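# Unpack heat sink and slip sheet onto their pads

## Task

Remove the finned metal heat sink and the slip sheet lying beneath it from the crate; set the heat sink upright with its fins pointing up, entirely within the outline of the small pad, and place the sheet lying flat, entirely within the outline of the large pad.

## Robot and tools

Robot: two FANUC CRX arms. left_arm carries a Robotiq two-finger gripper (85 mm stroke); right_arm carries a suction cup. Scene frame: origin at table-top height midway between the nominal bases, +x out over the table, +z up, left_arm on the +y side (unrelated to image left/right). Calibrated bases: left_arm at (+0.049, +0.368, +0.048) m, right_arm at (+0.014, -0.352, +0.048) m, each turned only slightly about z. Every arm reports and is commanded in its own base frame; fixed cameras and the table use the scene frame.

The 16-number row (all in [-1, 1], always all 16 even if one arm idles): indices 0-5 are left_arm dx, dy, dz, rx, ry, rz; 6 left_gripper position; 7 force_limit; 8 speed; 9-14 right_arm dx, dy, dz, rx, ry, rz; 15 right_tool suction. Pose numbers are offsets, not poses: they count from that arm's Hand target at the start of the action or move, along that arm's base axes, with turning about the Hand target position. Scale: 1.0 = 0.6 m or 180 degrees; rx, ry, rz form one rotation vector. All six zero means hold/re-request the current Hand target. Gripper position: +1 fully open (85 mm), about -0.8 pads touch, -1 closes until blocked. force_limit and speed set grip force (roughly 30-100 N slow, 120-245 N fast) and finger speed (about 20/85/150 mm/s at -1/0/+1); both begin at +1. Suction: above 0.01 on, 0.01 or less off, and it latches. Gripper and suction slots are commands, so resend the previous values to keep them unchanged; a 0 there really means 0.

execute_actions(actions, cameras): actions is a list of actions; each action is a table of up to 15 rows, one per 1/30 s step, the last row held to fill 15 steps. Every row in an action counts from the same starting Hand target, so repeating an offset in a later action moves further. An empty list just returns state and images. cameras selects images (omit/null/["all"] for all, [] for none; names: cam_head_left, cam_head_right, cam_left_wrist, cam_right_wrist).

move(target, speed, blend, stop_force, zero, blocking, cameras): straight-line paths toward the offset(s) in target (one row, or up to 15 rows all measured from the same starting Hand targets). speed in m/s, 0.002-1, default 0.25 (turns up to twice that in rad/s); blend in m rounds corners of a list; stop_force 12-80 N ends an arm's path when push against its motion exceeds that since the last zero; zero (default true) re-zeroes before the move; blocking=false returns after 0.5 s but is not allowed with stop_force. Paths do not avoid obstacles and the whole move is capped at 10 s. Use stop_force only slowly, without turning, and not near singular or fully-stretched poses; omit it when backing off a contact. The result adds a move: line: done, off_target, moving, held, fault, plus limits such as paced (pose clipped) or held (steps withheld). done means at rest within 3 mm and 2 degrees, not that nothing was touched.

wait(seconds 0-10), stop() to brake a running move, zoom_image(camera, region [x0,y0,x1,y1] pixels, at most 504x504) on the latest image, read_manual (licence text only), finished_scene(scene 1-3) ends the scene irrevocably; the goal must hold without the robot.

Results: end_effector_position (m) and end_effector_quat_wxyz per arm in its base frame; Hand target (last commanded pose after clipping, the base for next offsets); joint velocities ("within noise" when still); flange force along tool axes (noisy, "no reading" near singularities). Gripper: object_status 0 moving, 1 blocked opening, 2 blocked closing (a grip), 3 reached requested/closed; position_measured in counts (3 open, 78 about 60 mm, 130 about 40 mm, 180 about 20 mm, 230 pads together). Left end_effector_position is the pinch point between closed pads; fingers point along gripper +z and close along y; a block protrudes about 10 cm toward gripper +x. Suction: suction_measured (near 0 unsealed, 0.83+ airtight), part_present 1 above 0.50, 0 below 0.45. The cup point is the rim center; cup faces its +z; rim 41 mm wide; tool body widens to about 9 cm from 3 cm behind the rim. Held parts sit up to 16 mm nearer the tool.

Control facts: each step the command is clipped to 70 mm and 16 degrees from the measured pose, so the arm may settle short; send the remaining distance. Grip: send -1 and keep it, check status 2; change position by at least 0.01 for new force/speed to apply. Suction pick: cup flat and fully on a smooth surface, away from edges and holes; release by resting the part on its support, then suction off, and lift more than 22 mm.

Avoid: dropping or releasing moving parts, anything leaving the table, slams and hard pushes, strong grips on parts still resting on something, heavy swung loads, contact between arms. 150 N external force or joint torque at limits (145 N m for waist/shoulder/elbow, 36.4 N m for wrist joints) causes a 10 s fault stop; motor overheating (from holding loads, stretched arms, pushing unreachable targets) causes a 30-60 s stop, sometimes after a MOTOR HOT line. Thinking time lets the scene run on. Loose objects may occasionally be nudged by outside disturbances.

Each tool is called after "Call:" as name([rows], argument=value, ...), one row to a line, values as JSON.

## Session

Call:
execute_actions(actions=[])

Scene clock: 0.00 s.
left_arm: end_effector_position=(+0.1634, -0.7247, +0.1830) position_measured=3 object_status=3 end_effector_quat_wxyz=(-0.459, -0.293, +0.650, -0.530) | right_arm: end_effector_position=(+0.1232, -0.2177, +0.1389) suction_measured=0.01 part_present=0 end_effector_quat_wxyz=(-0.315, +0.578, +0.736, +0.155)
Joint positions: left_arm=[-1.24 0.555 -0.544 2.459 -1.177 -0.143] | right_arm=[-0.795 0.149 -0.348 -0.218 -1.761 -0.501]
Joint velocities: within noise
Flange force (N): no reading
Hand target: left_arm +0.1634, -0.7247, +0.1830; -0.459, -0.293, +0.650, -0.530 | right_arm +0.1232, -0.2177, +0.1389; -0.315, +0.578, +0.736, +0.155
camera_calibration:
cam_left_wrist: T_world_to_cam=[[-0.873863, 0.288294, -0.391471, 0.43174], [0.466454, 0.270184, -0.842271, 0.285446], [-0.137052, -0.918633, -0.37058, -0.439842], [0, 0, 0, 1]] pos_world=[0.183853, -0.605644, 0.24644]
cam_right_wrist: T_world_to_cam=[[-0.944096, -0.271073, 0.187621, 0.0440671], [0.0775048, 0.370663, 0.925528, -0.0350274], [-0.32043, 0.888329, -0.328932, 0.346665], [0, 0, 0, 1]] pos_world=[0.1554, -0.283024, 0.13818]

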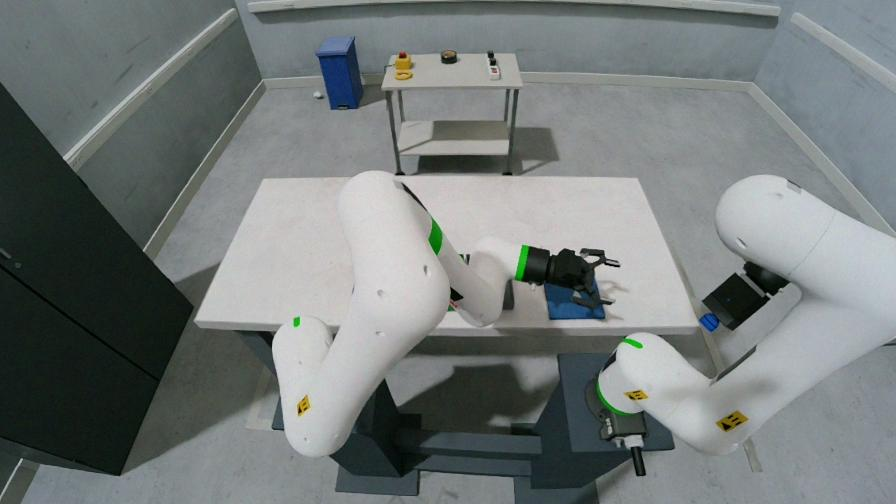

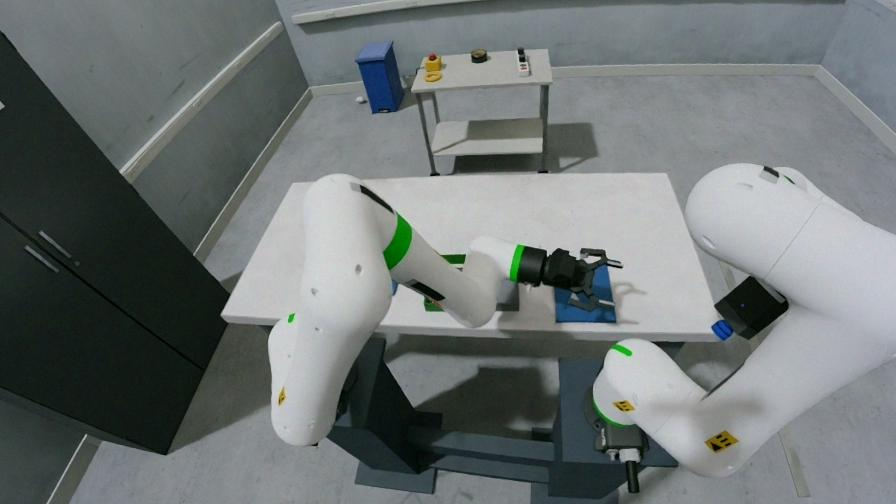

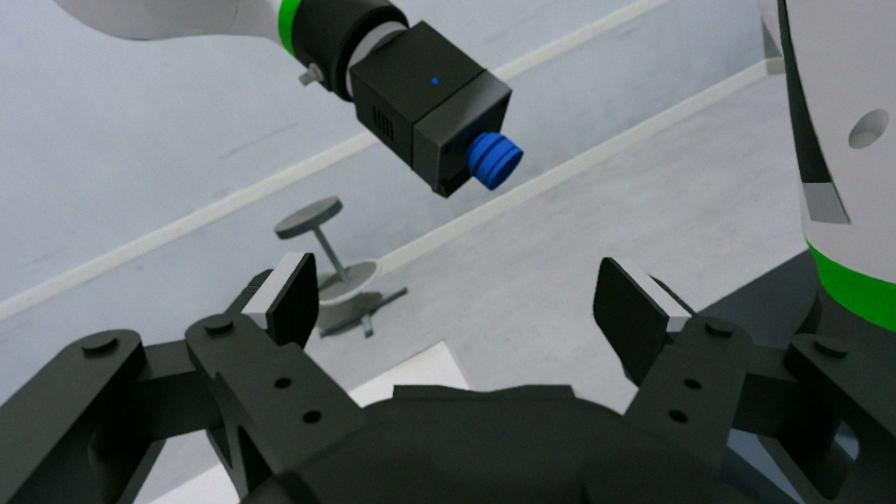

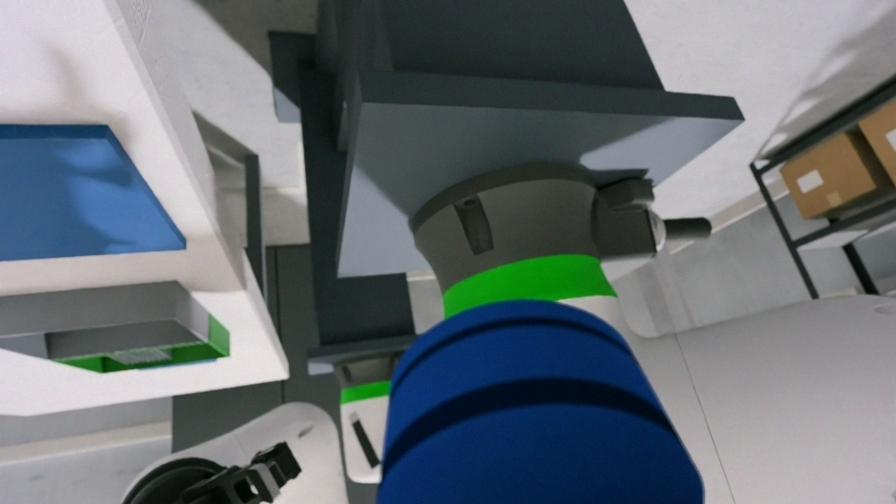

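Call:
move([
  [0.0,0.1,0.3,0,0,0,1,1,1,0,0,0,0,0,0,0],
  [0.328,0.575,0.3,0.502,0.036,0.181,1,1,1,0,0,0,0,0,0,0],
], blend=0.03)

Scene clock: 5.07 s.
left_arm: end_effector_position=(+0.3602, -0.3797, +0.3630) position_measured=3 object_status=3 end_effector_quat_wxyz=(+0.001, +0.707, -0.708, +0.001) | right_arm: end_effector_position=(+0.1232, -0.2177, +0.1389) suction_measured=0.01 part_present=0 end_effector_quat_wxyz=(-0.315, +0.578, +0.736, +0.155)
Joint positions: left_arm=[-0.559 0.211 0.42 0.002 -1.779 2.13] | right_arm=[-0.795 0.149 -0.348 -0.218 -1.761 -0.501]
Joint velocities: within noise
Flange force (N): left_arm=[-3.0 3.0 3.7] | right_arm=[1.8 2.5 -0.7]
Hand target: left_arm +0.3602, -0.3797, +0.3630; +0.001, +0.707, -0.708, +0.001 | right_arm +0.1232, -0.2177, +0.1389; -0.315, +0.578, +0.736, +0.155
Off the commanded pose: left_arm 0.000 m, 0 deg | right_arm 0.000 m, 0 deg.
move: done
camera_calibration:
cam_left_wrist: T_world_to_cam=[[-0.999354, -0.0298928, 0.019941, 0.349731], [-0.0201767, 0.926005, 0.376972, 0.233707], [-0.0297342, 0.376326, -0.92601, 0.62543], [0, 0, 0, 1]] pos_world=[0.372817, -0.441325, 0.484079]
cam_right_wrist: T_world_to_cam=[[-0.944096, -0.271073, 0.187621, 0.0440671], [0.0775048, 0.370663, 0.925528, -0.0350274], [-0.32043, 0.888329, -0.328932, 0.346665], [0, 0, 0, 1]] pos_world=[0.1554, -0.283024, 0.13818]

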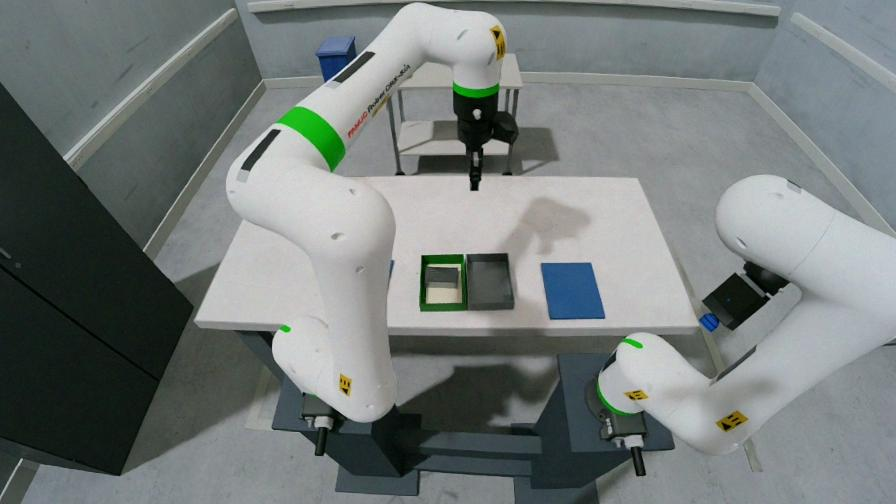

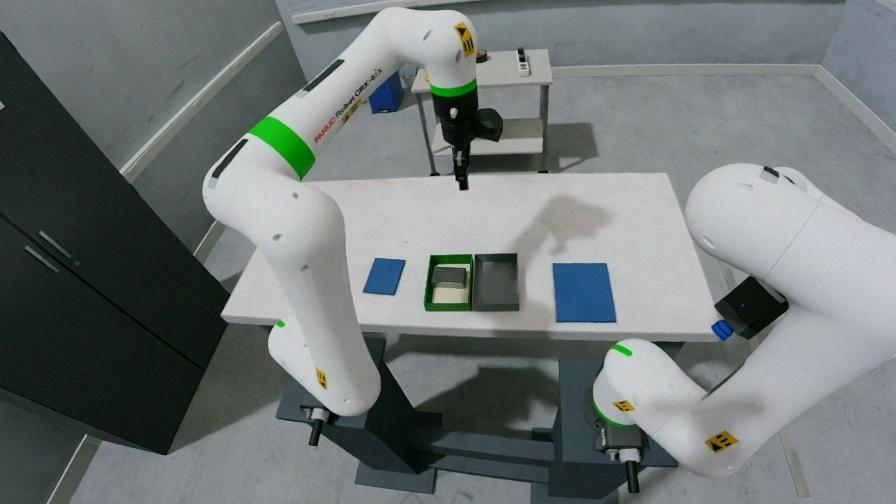

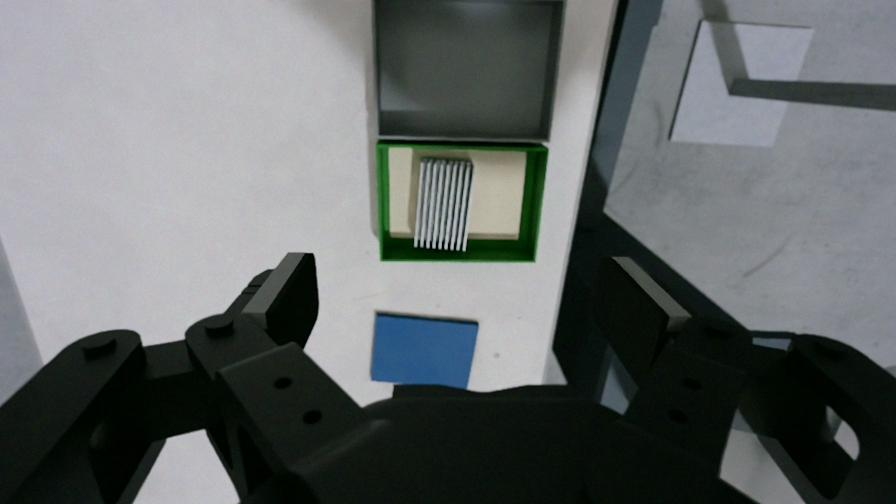

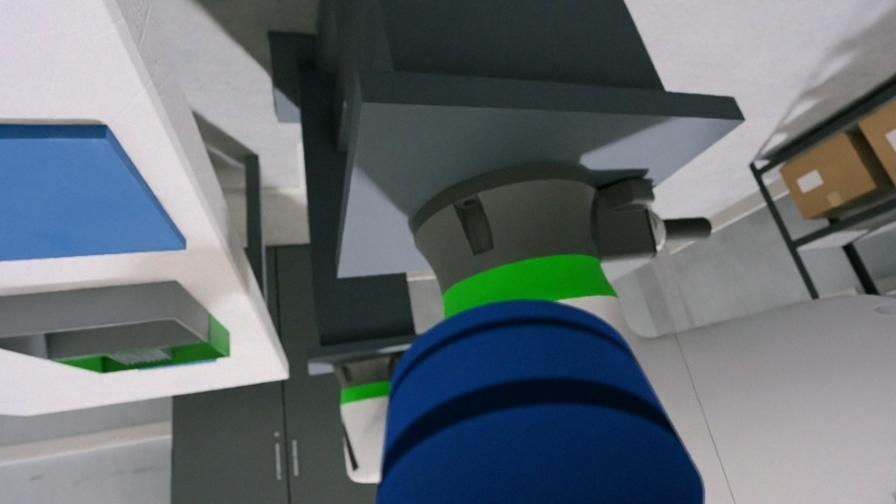

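Call:
move(target=[-0.01,0.128,-0.505,0,0,0,0.555,0,0,0,0,0,0,0,0,0], cameras=["cam_left_wrist"])

Call:
zoom_image(camera="cam_left_wrist", region=[250, 50, 650, 400])

Scene clock: 7.10 s.
left_arm: end_effector_position=(+0.3542, -0.3029, +0.0600) position_measured=59 object_status=3 end_effector_quat_wxyz=(+0.001, +0.707, -0.708, +0.001) | right_arm: end_effector_position=(+0.1232, -0.2177, +0.1389) suction_measured=0.01 part_present=0 end_effector_quat_wxyz=(-0.315, +0.578, +0.736, +0.155)
Joint positions: left_arm=[-0.423 0.184 -0.342 0.003 -1.044 1.992] | right_arm=[-0.795 0.149 -0.348 -0.218 -1.761 -0.501]
Joint velocities: within noise
Flange force (N): left_arm=[-1.4 3.0 1.1] | right_arm=[1.8 2.7 -0.6]
Hand target: left_arm +0.3542, -0.3029, +0.0600; +0.001, +0.707, -0.708, +0.001 | right_arm +0.1232, -0.2177, +0.1389; -0.315, +0.578, +0.736, +0.155
Off the commanded pose: left_arm 0.000 m, 0 deg | right_arm 0.000 m, 0 deg.
move: done
camera_calibration:
cam_left_wrist: T_world_to_cam=[[-0.999352, -0.029985, 0.019899, 0.352046], [-0.0202751, 0.925966, 0.377061, 0.276698], [-0.029732, 0.376413, -0.925975, 0.315793], [0, 0, 0, 1]] pos_world=[0.366817, -0.364525, 0.181079]
Images, in order (width x height): cam_left_wrist 896x504.

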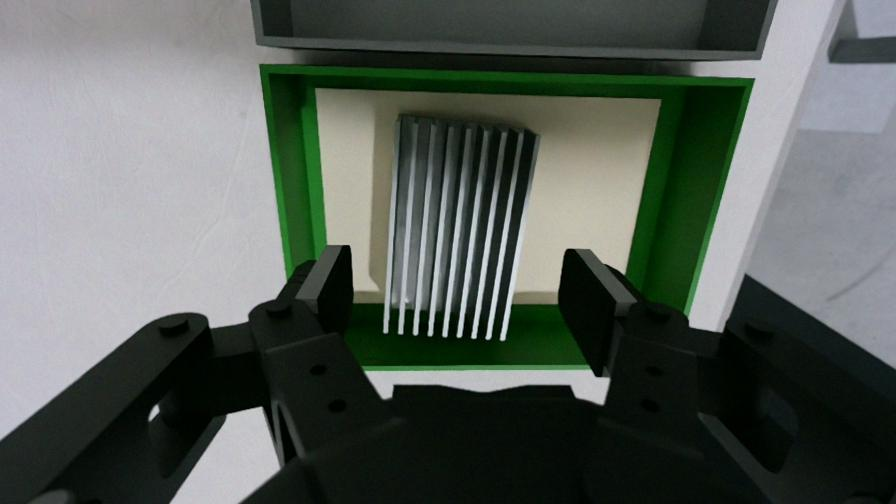

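Scaled by 1.260 from the camera's 896x504 image, which has a finer 1280x720 frame.

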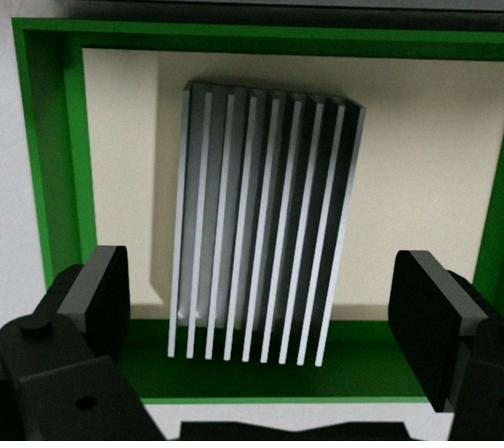

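Call:
move(target=[-0.007,0.0155,-0.09,0,0,-0.0228,0.555,0,0,0,0,0,0,0,0,0], cameras=["cam_left_wrist"], speed=0.12)

Call:
zoom_image(camera="cam_left_wrist", region=[250, 100, 650, 400])

Scene clock: 8.77 s.
left_arm: end_effector_position=(+0.3500, -0.2936, +0.0060) position_measured=59 object_status=3 end_effector_quat_wxyz=(+0.001, +0.681, -0.732, +0.001) | right_arm: end_effector_position=(+0.1232, -0.2177, +0.1389) suction_measured=0.01 part_present=0 end_effector_quat_wxyz=(-0.315, +0.578, +0.736, +0.155)
Joint positions: left_arm=[-0.408 0.243 -0.421 0.003 -0.907 1.904] | right_arm=[-0.795 0.149 -0.348 -0.218 -1.761 -0.501]
Joint velocities: within noise
Flange force (N): left_arm=[-0.6 2.6 0.9] | right_arm=[2.3 2.6 -0.4]
Hand target: left_arm +0.3500, -0.2936, +0.0060; +0.001, +0.681, -0.732, +0.001 | right_arm +0.1232, -0.2177, +0.1389; -0.315, +0.578, +0.736, +0.155
Off the commanded pose: left_arm 0.000 m, 0 deg | right_arm 0.000 m, 0 deg.
move: done
camera_calibration:
cam_left_wrist: T_world_to_cam=[[-0.998936, 0.0416043, 0.0199017, 0.370117], [0.0460389, 0.92505, 0.377045, 0.264913], [-0.00272337, 0.37756, -0.925981, 0.253061], [0, 0, 0, 1]] pos_world=[0.358216, -0.356002, 0.127079]
Images, in order (width x height): cam_left_wrist 896x504.

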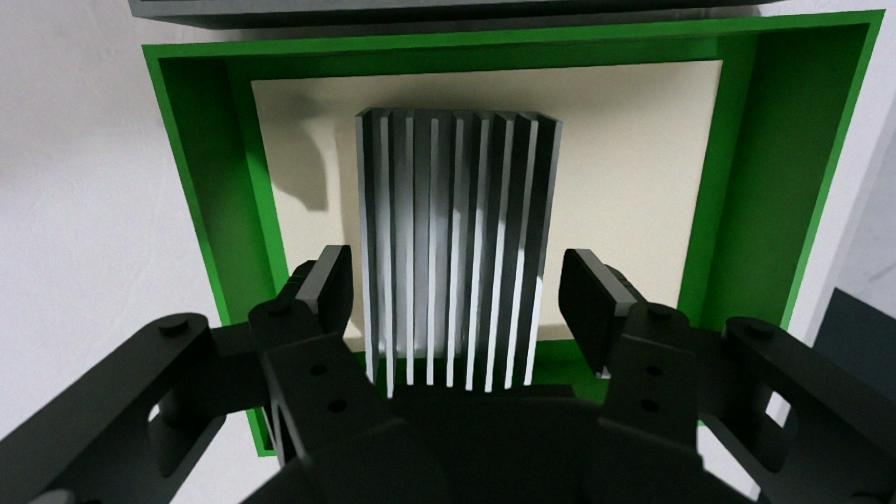

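Scaled by 1.260 from the camera's 896x504 image, which has a finer 1280x720 frame.

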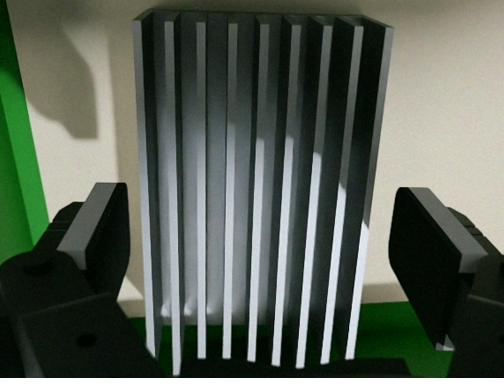

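Call:
move(target=[0,0,-0.0525,0,0,0,0.555,0,0,0,0,0,0,0,0,0], cameras=["cam_left_wrist"], stop_force=12, speed=0.03)

Call:
move(target=[0,0,0,0,0,0,-1,-0.5,-1,0,0,0,0,0,0,0], cameras=["cam_left_wrist"])

Scene clock: 10.80 s.
left_arm: end_effector_position=(+0.3500, -0.2936, -0.0255) position_measured=59 object_status=3 end_effector_quat_wxyz=(+0.001, +0.681, -0.732, +0.001) | right_arm: end_effector_position=(+0.1232, -0.2177, +0.1389) suction_measured=0.01 part_present=0 end_effector_quat_wxyz=(-0.315, +0.578, +0.736, +0.155)
Joint positions: left_arm=[-0.408 0.297 -0.444 0.003 -0.829 1.904] | right_arm=[-0.795 0.149 -0.348 -0.218 -1.761 -0.501]
Joint velocities: within noise
Flange force (N): left_arm=[-1.5 2.4 0.8] | right_arm=[2.0 2.5 -0.5]
Hand target: left_arm +0.3500, -0.2936, -0.0255; +0.001, +0.681, -0.732, +0.001 | right_arm +0.1232, -0.2177, +0.1389; -0.315, +0.578, +0.736, +0.155
Off the commanded pose: left_arm 0.000 m, 0 deg | right_arm 0.000 m, 0 deg.
move: done
camera_calibration:
cam_left_wrist: T_world_to_cam=[[-0.998931, 0.0416965, 0.0199397, 0.370771], [0.0461386, 0.925047, 0.377041, 0.276754], [-0.00272389, 0.377558, -0.925982, 0.223892], [0, 0, 0, 1]] pos_world=[0.358216, -0.356002, 0.0955791]
Images, in order (width x height): cam_left_wrist 896x504.

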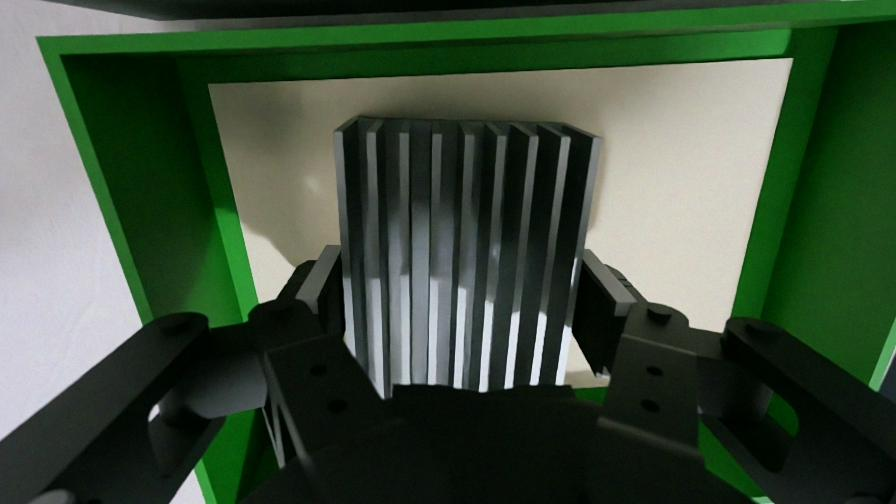

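Scene clock: 11.40 s.
left_arm: end_effector_position=(+0.3500, -0.2936, -0.0255) position_measured=78 object_status=0 end_effector_quat_wxyz=(+0.001, +0.681, -0.732, +0.001) | right_arm: end_effector_position=(+0.1232, -0.2177, +0.1389) suction_measured=0.01 part_present=0 end_effector_quat_wxyz=(-0.315, +0.578, +0.736, +0.155)
Joint positions: left_arm=[-0.408 0.297 -0.444 0.003 -0.829 1.904] | right_arm=[-0.795 0.149 -0.348 -0.218 -1.761 -0.501]
Joint velocities: within noise
Flange force (N): left_arm=[-3.6 3.6 -13.7] | right_arm=[2.1 2.8 -0.8]
Hand target: left_arm +0.3500, -0.2936, -0.0255; +0.001, +0.681, -0.732, +0.001 | right_arm +0.1232, -0.2177, +0.1389; -0.315, +0.578, +0.736, +0.155
Off the commanded pose: left_arm 0.000 m, 0 deg | right_arm 0.000 m, 0 deg.
move: done
camera_calibration:
cam_left_wrist: T_world_to_cam=[[-0.998936, 0.041608, 0.0199032, 0.370745], [0.0460429, 0.92505, 0.377045, 0.276789], [-0.00272339, 0.37756, -0.925981, 0.223892], [0, 0, 0, 1]] pos_world=[0.358216, -0.356002, 0.0955792]
Images, in order (width x height): cam_left_wrist 896x504.

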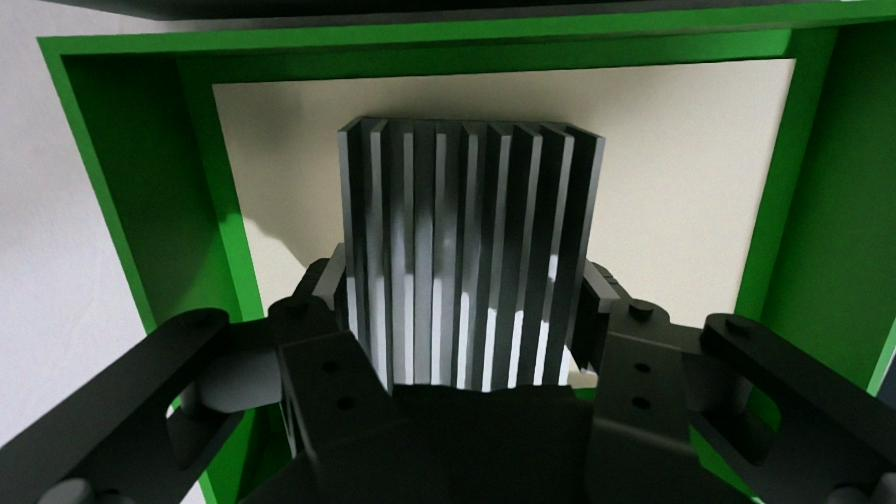

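Call:
move(target=[0,0,0.1,0,0,0,-1,-0.5,-1,0,0,0,0,0,0,0], cameras=["cam_left_wrist"], speed=0.08)

Call:
move([
  [0,0,0.12,0,0,0,-1,-0.5,-1,0,0,0,0,0,0,0],
  [0.2167,0.3727,0.176,0,0,-0.477,-1,-0.5,-1,0,0,0,0,0,0,0],
], cameras=["cam_left_wrist","cam_head_right"], blend=0.02)

Scene clock: 13.00 s.
left_arm: end_effector_position=(+0.3500, -0.2936, +0.0345) position_measured=78 object_status=2 end_effector_quat_wxyz=(+0.001, +0.681, -0.732, +0.001) | right_arm: end_effector_position=(+0.1232, -0.2177, +0.1389) suction_measured=0.01 part_present=0 end_effector_quat_wxyz=(-0.315, +0.578, +0.736, +0.155)
Joint positions: left_arm=[-0.408 0.198 -0.395 0.003 -0.977 1.904] | right_arm=[-0.795 0.149 -0.348 -0.218 -1.761 -0.501]
Joint velocities: within noise
Flange force (N): left_arm=[-2.2 3.1 2.9] | right_arm=[2.1 2.6 -0.9]
Hand target: left_arm +0.3500, -0.2936, +0.0345; +0.001, +0.681, -0.732, +0.001 | right_arm +0.1232, -0.2177, +0.1389; -0.315, +0.578, +0.736, +0.155
Off the commanded pose: left_arm 0.000 m, 0 deg | right_arm 0.000 m, 0 deg.
move: done
camera_calibration:
cam_left_wrist: T_world_to_cam=[[-0.998931, 0.0416965, 0.0199397, 0.369577], [0.0461386, 0.925047, 0.377041, 0.254169], [-0.00272389, 0.377558, -0.925982, 0.279358], [0, 0, 0, 1]] pos_world=[0.358216, -0.356002, 0.155479]
Images, in order (width x height): cam_left_wrist 896x504.

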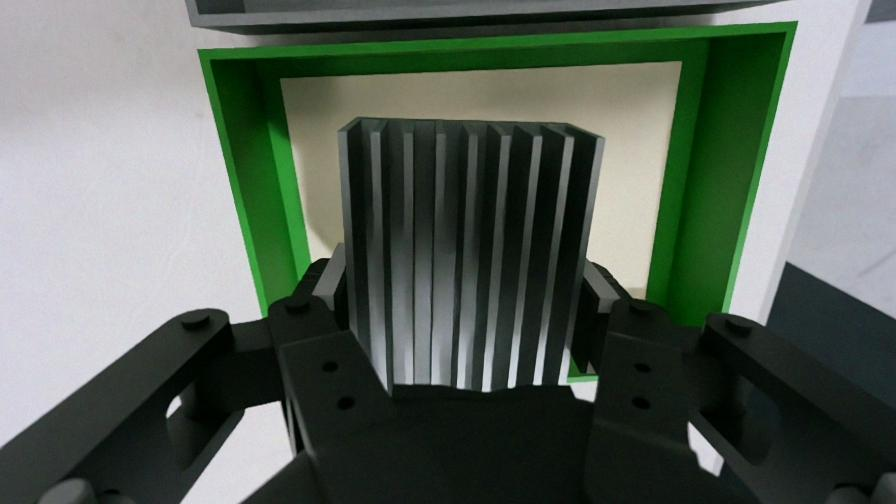

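Scene clock: 16.80 s.
left_arm: end_effector_position=(+0.4800, -0.0700, +0.1401) position_measured=78 object_status=2 end_effector_quat_wxyz=(-0.001, +0.000, +1.000, +0.000) | right_arm: end_effector_position=(+0.1232, -0.2177, +0.1389) suction_measured=0.01 part_present=0 end_effector_quat_wxyz=(-0.315, +0.578, +0.736, +0.155)
Joint positions: left_arm=[0.126 0.149 -0.178 -0.001 -1.247 -0.127] | right_arm=[-0.795 0.149 -0.348 -0.218 -1.761 -0.501]
Joint velocities: within noise
Flange force (N): left_arm=[3.7 0.5 3.9] | right_arm=[2.0 2.8 -0.6]
Hand target: left_arm +0.4800, -0.0700, +0.1401; -0.001, +0.000, +1.000, +0.000 | right_arm +0.1232, -0.2177, +0.1389; -0.315, +0.578, +0.736, +0.155
Off the commanded pose: left_arm 0.000 m, 0 deg | right_arm 0.000 m, 0 deg.
move: done
camera_calibration:
cam_left_wrist: T_world_to_cam=[[-0.030526, 0.999336, 0.0198919, 0.0901389], [0.925946, 0.0207784, 0.377084, -0.484163], [0.37642, 0.0299297, -0.925966, 0.0868306], [0, 0, 0, 1]] pos_world=[0.418376, -0.0826178, 0.261179]
Images, in order (width x height): cam_head_right 896x504, cam_left_wrist 896x504.

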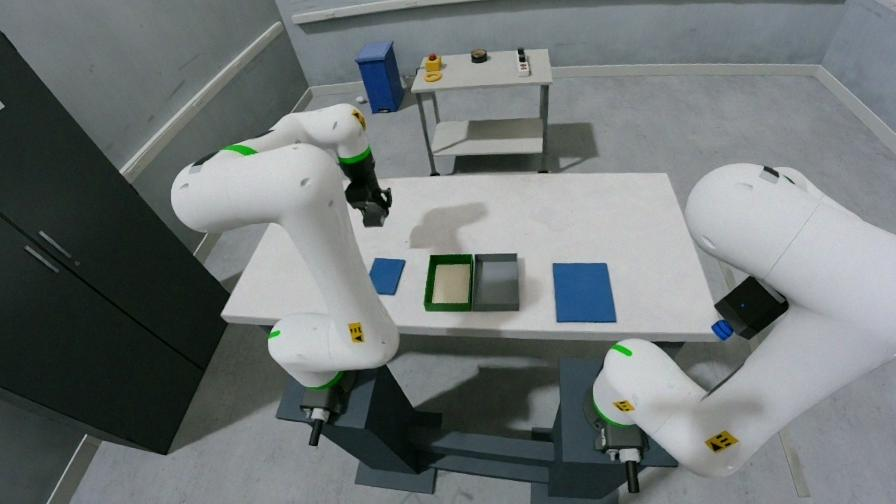

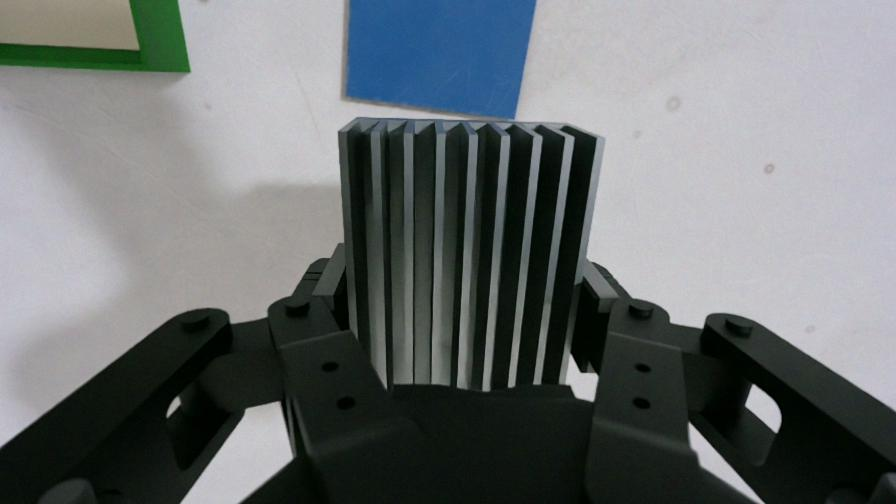

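Call:
move([
  [-0.182,0.0017,0,0,0,-0.033,-1,-0.5,-1,0,0,0,0,0,0,0],
  [-0.182,0.0017,-0.2,0,0,-0.033,-1,-0.5,-1,0,0,0,0,0,0,0],
], cameras=["cam_left_wrist","cam_head_right"], blend=0.02)

Scene clock: 18.70 s.
left_arm: end_effector_position=(+0.3708, -0.0689, +0.0201) position_measured=78 object_status=2 end_effector_quat_wxyz=(-0.001, +0.052, +0.999, +0.000) | right_arm: end_effector_position=(+0.1232, -0.2177, +0.1389) suction_measured=0.01 part_present=0 end_effector_quat_wxyz=(-0.315, +0.578, +0.736, +0.155)
Joint positions: left_arm=[0.167 0.034 -0.621 -0.001 -0.917 -0.271] | right_arm=[-0.795 0.149 -0.348 -0.218 -1.761 -0.501]
Joint velocities: within noise
Flange force (N): left_arm=[4.1 -1.1 2.4] | right_arm=[1.6 2.4 -0.9]
Hand target: left_arm +0.3708, -0.0689, +0.0201; -0.001, +0.052, +0.999, +0.000 | right_arm +0.1232, -0.2177, +0.1389; -0.315, +0.578, +0.736, +0.155
Off the commanded pose: left_arm 0.000 m, 0 deg | right_arm 0.000 m, 0 deg.
move: done
camera_calibration:
cam_left_wrist: T_world_to_cam=[[0.0730712, 0.997127, 0.0199686, 0.0496103], [0.923135, -0.0751998, 0.37705, -0.343415], [0.377469, -0.0091178, -0.925977, 0.0136989], [0, 0, 0, 1]] pos_world=[0.308223, -0.0751676, 0.141179]
Images, in order (width x height): cam_head_right 896x504, cam_left_wrist 896x504.

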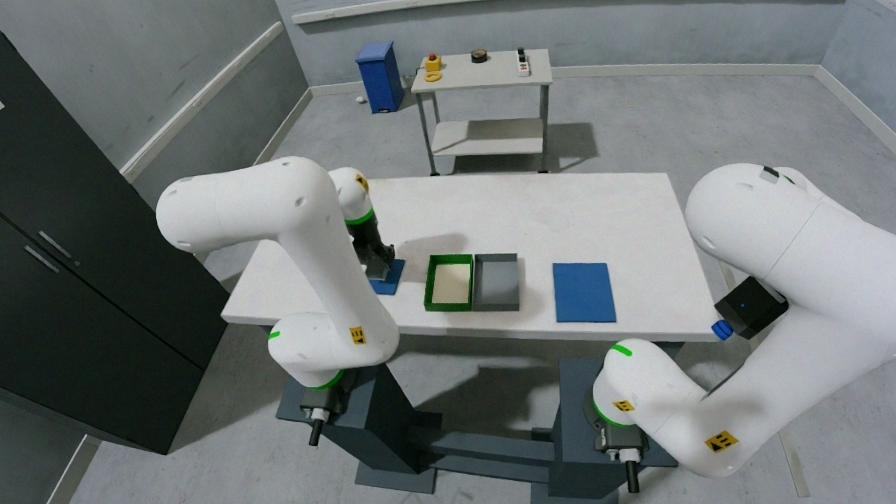

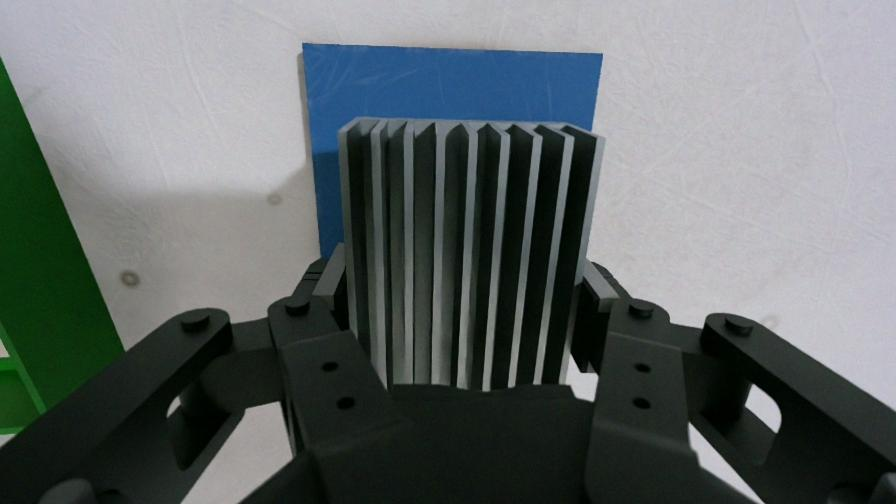

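Call:
move(target=[0,-0.0075,-0.045,0,0,0,-1,-0.5,-1,0,0,0,0,0,0,0], cameras=[], speed=0.1)

Call:
move(target=[0,0,-0.04,0,0,0,-1,-0.5,-1,0,0,0,0,0,0,0], cameras=["cam_left_wrist"], speed=0.008, stop_force=12)

Scene clock: 20.00 s.
left_arm: end_effector_position=(+0.3708, -0.0734, -0.0069) position_measured=78 object_status=2 end_effector_quat_wxyz=(-0.001, +0.052, +0.999, +0.000) | right_arm: end_effector_position=(+0.1232, -0.2177, +0.1389) suction_measured=0.01 part_present=0 end_effector_quat_wxyz=(-0.315, +0.578, +0.736, +0.155)
Joint positions: left_arm=[0.155 0.089 -0.645 -0.001 -0.84 -0.258] | right_arm=[-0.795 0.149 -0.348 -0.218 -1.761 -0.501]
Joint velocities: within noise
Flange force (N): left_arm=[3.2 0.6 1.8] | right_arm=[2.1 2.3 -0.5]
Hand target: left_arm +0.3708, -0.0734, -0.0069; -0.001, +0.052, +0.999, +0.000 | right_arm +0.1232, -0.2177, +0.1389; -0.315, +0.578, +0.736, +0.155
Off the commanded pose: left_arm 0.000 m, 0 deg | right_arm 0.000 m, 0 deg.
move: done
No camera images: "cameras" was empty.

Scene clock: 22.40 s.
left_arm: end_effector_position=(+0.3708, -0.0735, -0.0212) position_measured=78 object_status=2 end_effector_quat_wxyz=(-0.001, +0.052, +0.999, +0.000) | right_arm: end_effector_position=(+0.1232, -0.2177, +0.1389) suction_measured=0.01 part_present=0 end_effector_quat_wxyz=(-0.315, +0.578, +0.736, +0.155)
Joint positions: left_arm=[0.155 0.119 -0.656 -0.001 -0.798 -0.258] | right_arm=[-0.795 0.149 -0.348 -0.218 -1.761 -0.501]
Joint velocities: within noise
Flange force (N): left_arm=[8.2 -2.0 -27.2] | right_arm=[1.8 2.6 -0.8]
Hand target: left_arm +0.3708, -0.0735, -0.0212; -0.001, +0.052, +0.999, +0.000 (not the last commanded pose) | right_arm +0.1232, -0.2177, +0.1389; -0.315, +0.578, +0.736, +0.155
Off the commanded pose: left_arm 0.010 m, 0 deg | right_arm 0.000 m, 0 deg.
move: contact (left_arm)
camera_calibration:
cam_left_wrist: T_world_to_cam=[[0.0730712, 0.997127, 0.0199686, 0.054924], [0.923135, -0.0751998, 0.37705, -0.328144], [0.377469, -0.0091178, -0.925977, -0.0246776], [0, 0, 0, 1]] pos_world=[0.308223, -0.0796676, 0.0997791]
Images, in order (width x height): cam_left_wrist 896x504.

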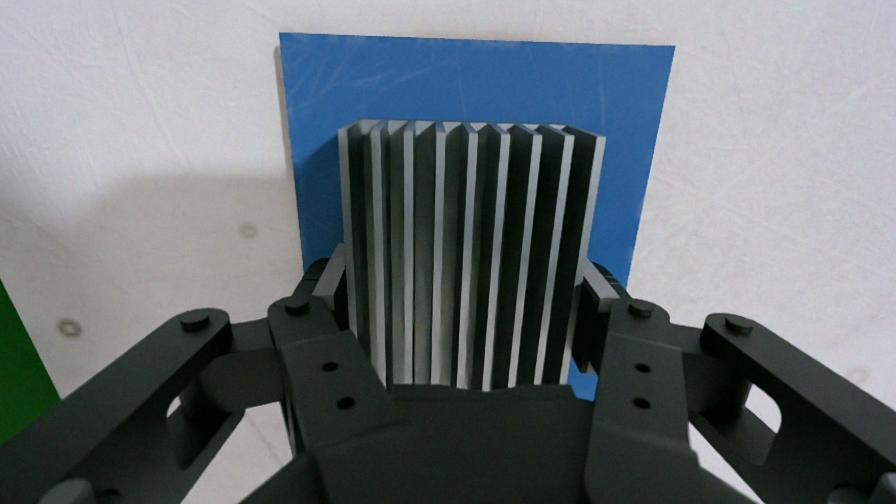

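Call:
execute_actions([
  [[0,0,0.0005,0,0,0,-1,-0.5,-1,0,0,0,0,0,0,0]],
], cameras=[])

Call:
move(target=[0,0,0,0,0,0,0.7,-0.5,-1,0,0,0,0,0,0,0], cameras=[])

Call:
move(target=[0,0,0.11,0,0,0,0.7,-0.5,-1,0,0,0,0,0,0,0], cameras=["cam_left_wrist","cam_head_right"], speed=0.08)

Scene clock: 23.30 s.
left_arm: end_effector_position=(+0.3708, -0.0735, -0.0209) position_measured=78 object_status=2 end_effector_quat_wxyz=(-0.001, +0.052, +0.999, +0.000) | right_arm: end_effector_position=(+0.1232, -0.2177, +0.1389) suction_measured=0.01 part_present=0 end_effector_quat_wxyz=(-0.315, +0.578, +0.736, +0.155)
Joint positions: left_arm=[0.155 0.118 -0.656 -0.001 -0.799 -0.258] | right_arm=[-0.795 0.149 -0.348 -0.218 -1.761 -0.501]
Joint velocities: within noise
Flange force (N): left_arm=[2.6 -0.5 3.1] | right_arm=[2.3 2.5 -0.5]
Hand target: left_arm +0.3708, -0.0735, -0.0209; -0.001, +0.052, +0.999, +0.000 | right_arm +0.1232, -0.2177, +0.1389; -0.315, +0.578, +0.736, +0.155
Off the commanded pose: left_arm 0.000 m, 0 deg | right_arm 0.000 m, 0 deg.
No camera images: "cameras" was empty.

Scene clock: 24.27 s.
left_arm: end_effector_position=(+0.3708, -0.0735, -0.0209) position_measured=41 object_status=0 end_effector_quat_wxyz=(-0.001, +0.052, +0.999, +0.000) | right_arm: end_effector_position=(+0.1232, -0.2177, +0.1389) suction_measured=0.01 part_present=0 end_effector_quat_wxyz=(-0.315, +0.578, +0.736, +0.155)
Joint positions: left_arm=[0.155 0.118 -0.656 -0.001 -0.799 -0.258] | right_arm=[-0.795 0.149 -0.348 -0.218 -1.761 -0.501]
Joint velocities: within noise
Flange force (N): left_arm=[2.5 -0.8 0.3] | right_arm=[2.2 2.7 -0.8]
Hand target: left_arm +0.3708, -0.0735, -0.0209; -0.001, +0.052, +0.999, +0.000 | right_arm +0.1232, -0.2177, +0.1389; -0.315, +0.578, +0.736, +0.155
Off the commanded pose: left_arm 0.000 m, 0 deg | right_arm 0.000 m, 0 deg.
move: done
No camera images: "cameras" was empty.

Scene clock: 25.47 s.
left_arm: end_effector_position=(+0.3708, -0.0735, +0.0451) position_measured=41 object_status=3 end_effector_quat_wxyz=(-0.001, +0.052, +0.999, +0.000) | right_arm: end_effector_position=(+0.1232, -0.2177, +0.1389) suction_measured=0.01 part_present=0 end_effector_quat_wxyz=(-0.315, +0.578, +0.736, +0.155)
Joint positions: left_arm=[0.155 -0.007 -0.592 -0.001 -0.988 -0.258] | right_arm=[-0.795 0.149 -0.348 -0.218 -1.761 -0.501]
Joint velocities: within noise
Flange force (N): left_arm=[4.2 -0.1 0.1] | right_arm=[2.1 2.6 -0.4]
Hand target: left_arm +0.3708, -0.0735, +0.0451; -0.001, +0.052, +0.999, +0.000 | right_arm +0.1232, -0.2177, +0.1389; -0.315, +0.578, +0.736, +0.155
Off the commanded pose: left_arm 0.000 m, 0 deg | right_arm 0.000 m, 0 deg.
move: done
camera_calibration:
cam_left_wrist: T_world_to_cam=[[0.0731093, 0.997126, 0.0198765, 0.0537028], [0.923132, -0.0752003, 0.377057, -0.35315], [0.377468, -0.00921779, -0.925977, 0.036706], [0, 0, 0, 1]] pos_world=[0.308222, -0.0797671, 0.166079]
Images, in order (width x height): cam_head_right 896x504, cam_left_wrist 896x504.

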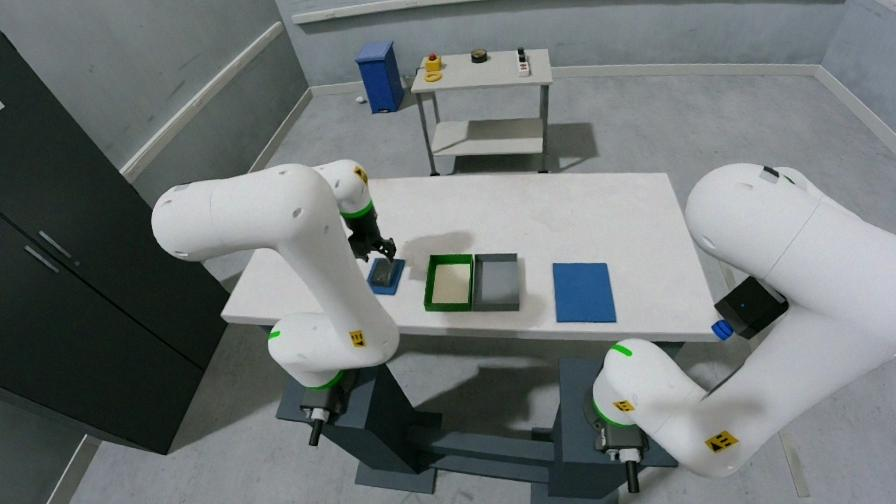

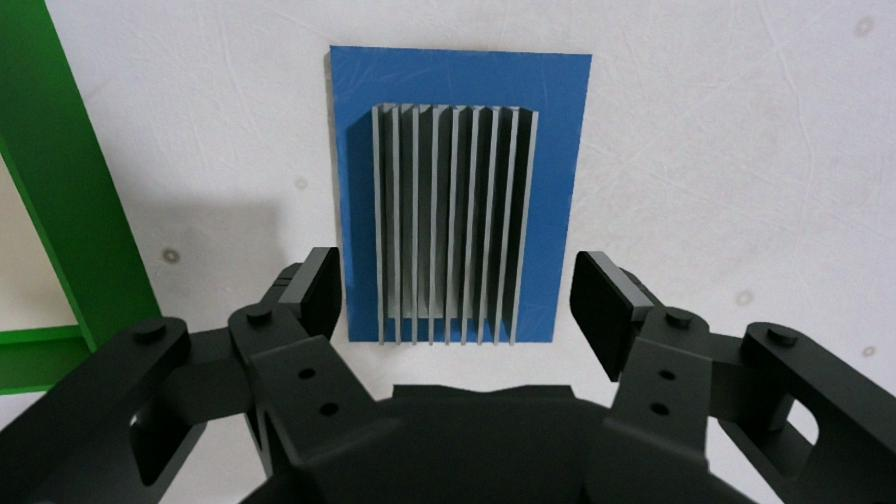

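Call:
move([
  [0,0,0.25,0,0,0,0.7,-0.5,-1,0,0,0,0,0,0,0],
  [-0.04,0.43,0.4,0,0,0,0.7,-0.5,-1,0,0,0,0,0,0,0],
], cameras=[], blend=0.03)

Call:
move([
  [0,0,0,0,0,0,0.7,-0.5,-1,0.167,0.083,0.25,0,0,0,0],
  [0,0,0,0,0,0,0.7,-0.5,-1,0.595,0.417,0.1,-0.108,-0.22,0.404,0],
], blend=0.03)

Scene clock: 28.17 s.
left_arm: end_effector_position=(+0.3468, +0.1845, +0.2851) position_measured=41 object_status=3 end_effector_quat_wxyz=(-0.001, +0.052, +0.999, +0.000) | right_arm: end_effector_position=(+0.1232, -0.2177, +0.1389) suction_measured=0.01 part_present=0 end_effector_quat_wxyz=(-0.315, +0.578, +0.736, +0.155)
Joint positions: left_arm=[0.825 -0.144 -0.127 -0.002 -1.588 -0.929] | right_arm=[-0.795 0.149 -0.348 -0.218 -1.761 -0.501]
Joint velocities: within noise
Flange force (N): left_arm=[3.4 -1.9 3.7] | right_arm=[2.2 2.6 -0.5]
Hand target: left_arm +0.3468, +0.1845, +0.2851; -0.001, +0.052, +0.999, +0.000 | right_arm +0.1232, -0.2177, +0.1389; -0.315, +0.578, +0.736, +0.155
Off the commanded pose: left_arm 0.000 m, 0 deg | right_arm 0.000 m, 0 deg.
move: done
No camera images: "cameras" was empty.

Scene clock: 32.33 s.
left_arm: end_effector_position=(+0.3468, +0.1845, +0.2851) position_measured=41 object_status=3 end_effector_quat_wxyz=(-0.001, +0.052, +0.999, +0.000) | right_arm: end_effector_position=(+0.4801, +0.0325, +0.1990) suction_measured=0.01 part_present=0 end_effector_quat_wxyz=(-0.001, +0.000, +1.000, +0.000)
Joint positions: left_arm=[0.825 -0.144 -0.127 -0.002 -1.588 -0.929] | right_arm=[0.34 0.111 -0.12 -0.002 -1.342 -0.341]
Joint velocities: within noise
Flange force (N): left_arm=[1.9 -2.0 3.6] | right_arm=[1.1 2.5 -1.4]
Hand target: left_arm +0.3468, +0.1845, +0.2851; -0.001, +0.052, +0.999, +0.000 | right_arm +0.4802, +0.0325, +0.1989; -0.001, +0.000, +1.000, +0.000
Off the commanded pose: left_arm 0.000 m, 0 deg | right_arm 0.000 m, 0 deg.
move: done
camera_calibration:
cam_left_wrist: T_world_to_cam=[[0.0730712, 0.997127, 0.0199686, -0.206697], [0.923135, -0.0751998, 0.37705, -0.402077], [0.377469, -0.0091178, -0.925977, 0.270361], [0, 0, 0, 1]] pos_world=[0.284223, 0.178332, 0.406079]
cam_right_wrist: T_world_to_cam=[[-0.0425204, -0.998566, 0.0325405, 0.0592791], [-0.863833, 0.0531086, 0.500971, 0.335781], [-0.501981, -0.00680807, -0.864852, 0.481525], [0, 0, 0, 1]] pos_world=[0.534295, 0.0446394, 0.246302]

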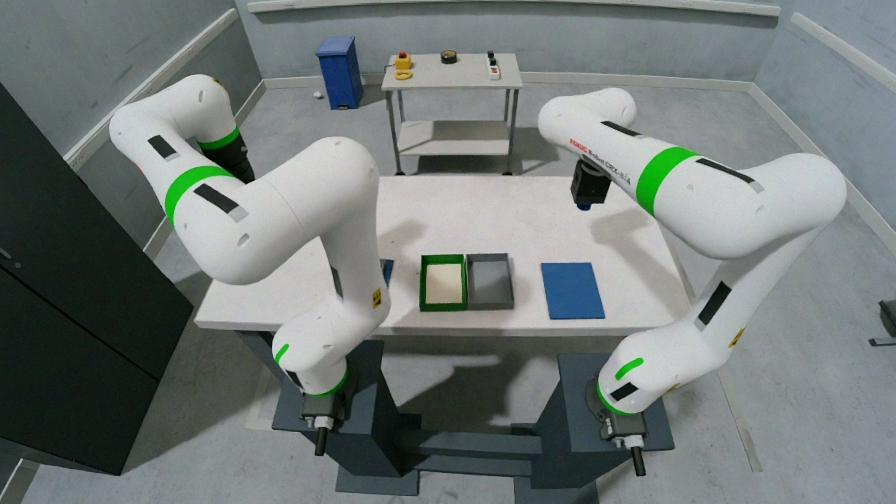

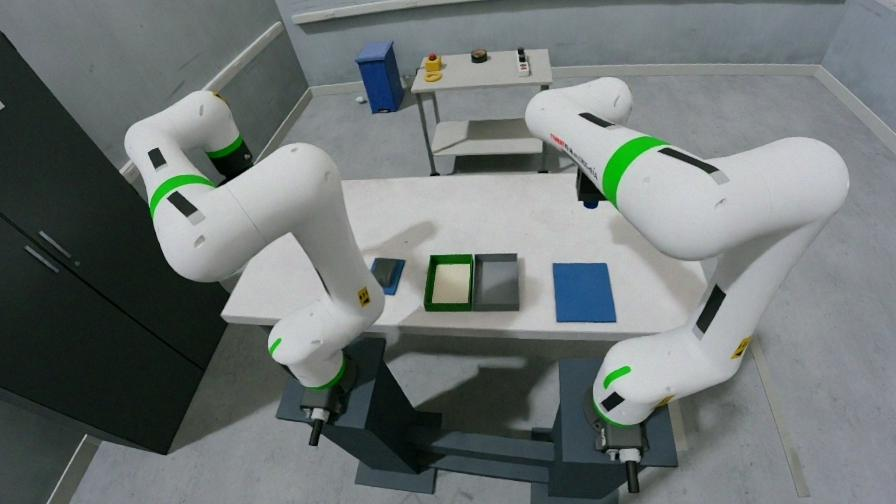

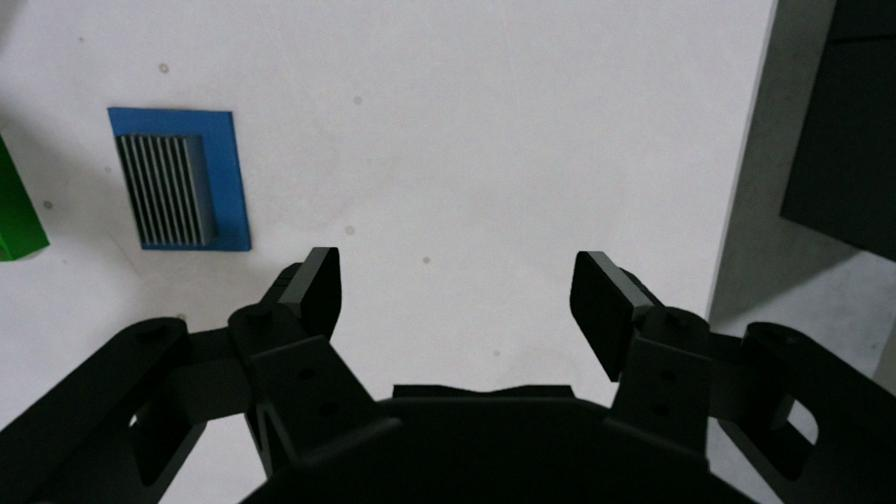

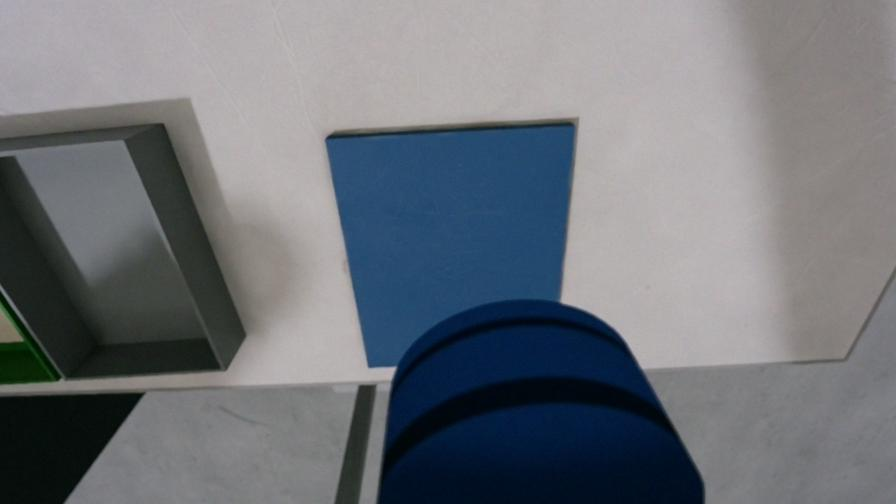

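Call:
move(target=[0,0,0,0,0,0,0.7,-0.5,-1,-0.09,0.64,-0.038,0,0,0,0], cameras=["cam_right_wrist"])

Scene clock: 35.27 s.
left_arm: end_effector_position=(+0.3468, +0.1845, +0.2851) position_measured=41 object_status=3 end_effector_quat_wxyz=(-0.001, +0.052, +0.999, +0.000) | right_arm: end_effector_position=(+0.4262, +0.4165, +0.1762) suction_measured=0.01 part_present=0 end_effector_quat_wxyz=(-0.001, +0.000, +1.000, +0.000)
Joint positions: left_arm=[0.825 -0.144 -0.127 -0.002 -1.588 -0.929] | right_arm=[0.993 0.405 0.193 -0.002 -1.359 -0.993]
Joint velocities: within noise
Flange force (N): left_arm=[2.7 -1.6 3.7] | right_arm=[2.1 1.0 -1.9]
Hand target: left_arm +0.3468, +0.1845, +0.2851; -0.001, +0.052, +0.999, +0.000 | right_arm +0.4262, +0.4165, +0.1761; -0.001, +0.000, +1.000, +0.000
Off the commanded pose: left_arm 0.000 m, 0 deg | right_arm 0.000 m, 0 deg.
move: done
camera_calibration:
cam_right_wrist: T_world_to_cam=[[-0.0424346, -0.998571, 0.0324865, 0.441147], [-0.863881, 0.0530067, 0.500898, 0.280246], [-0.501905, -0.00680907, -0.864896, 0.437287], [0, 0, 0, 1]] pos_world=[0.480295, 0.428639, 0.223502]
Images, in order (width x height): cam_right_wrist 896x504.

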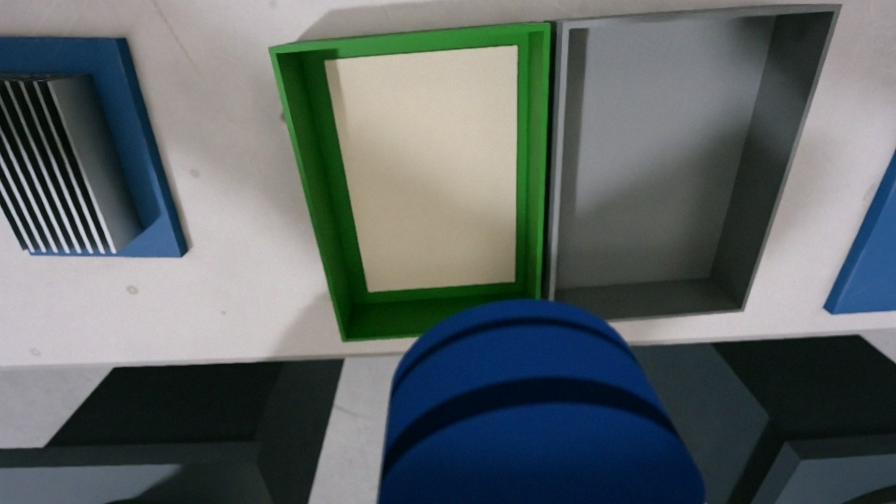

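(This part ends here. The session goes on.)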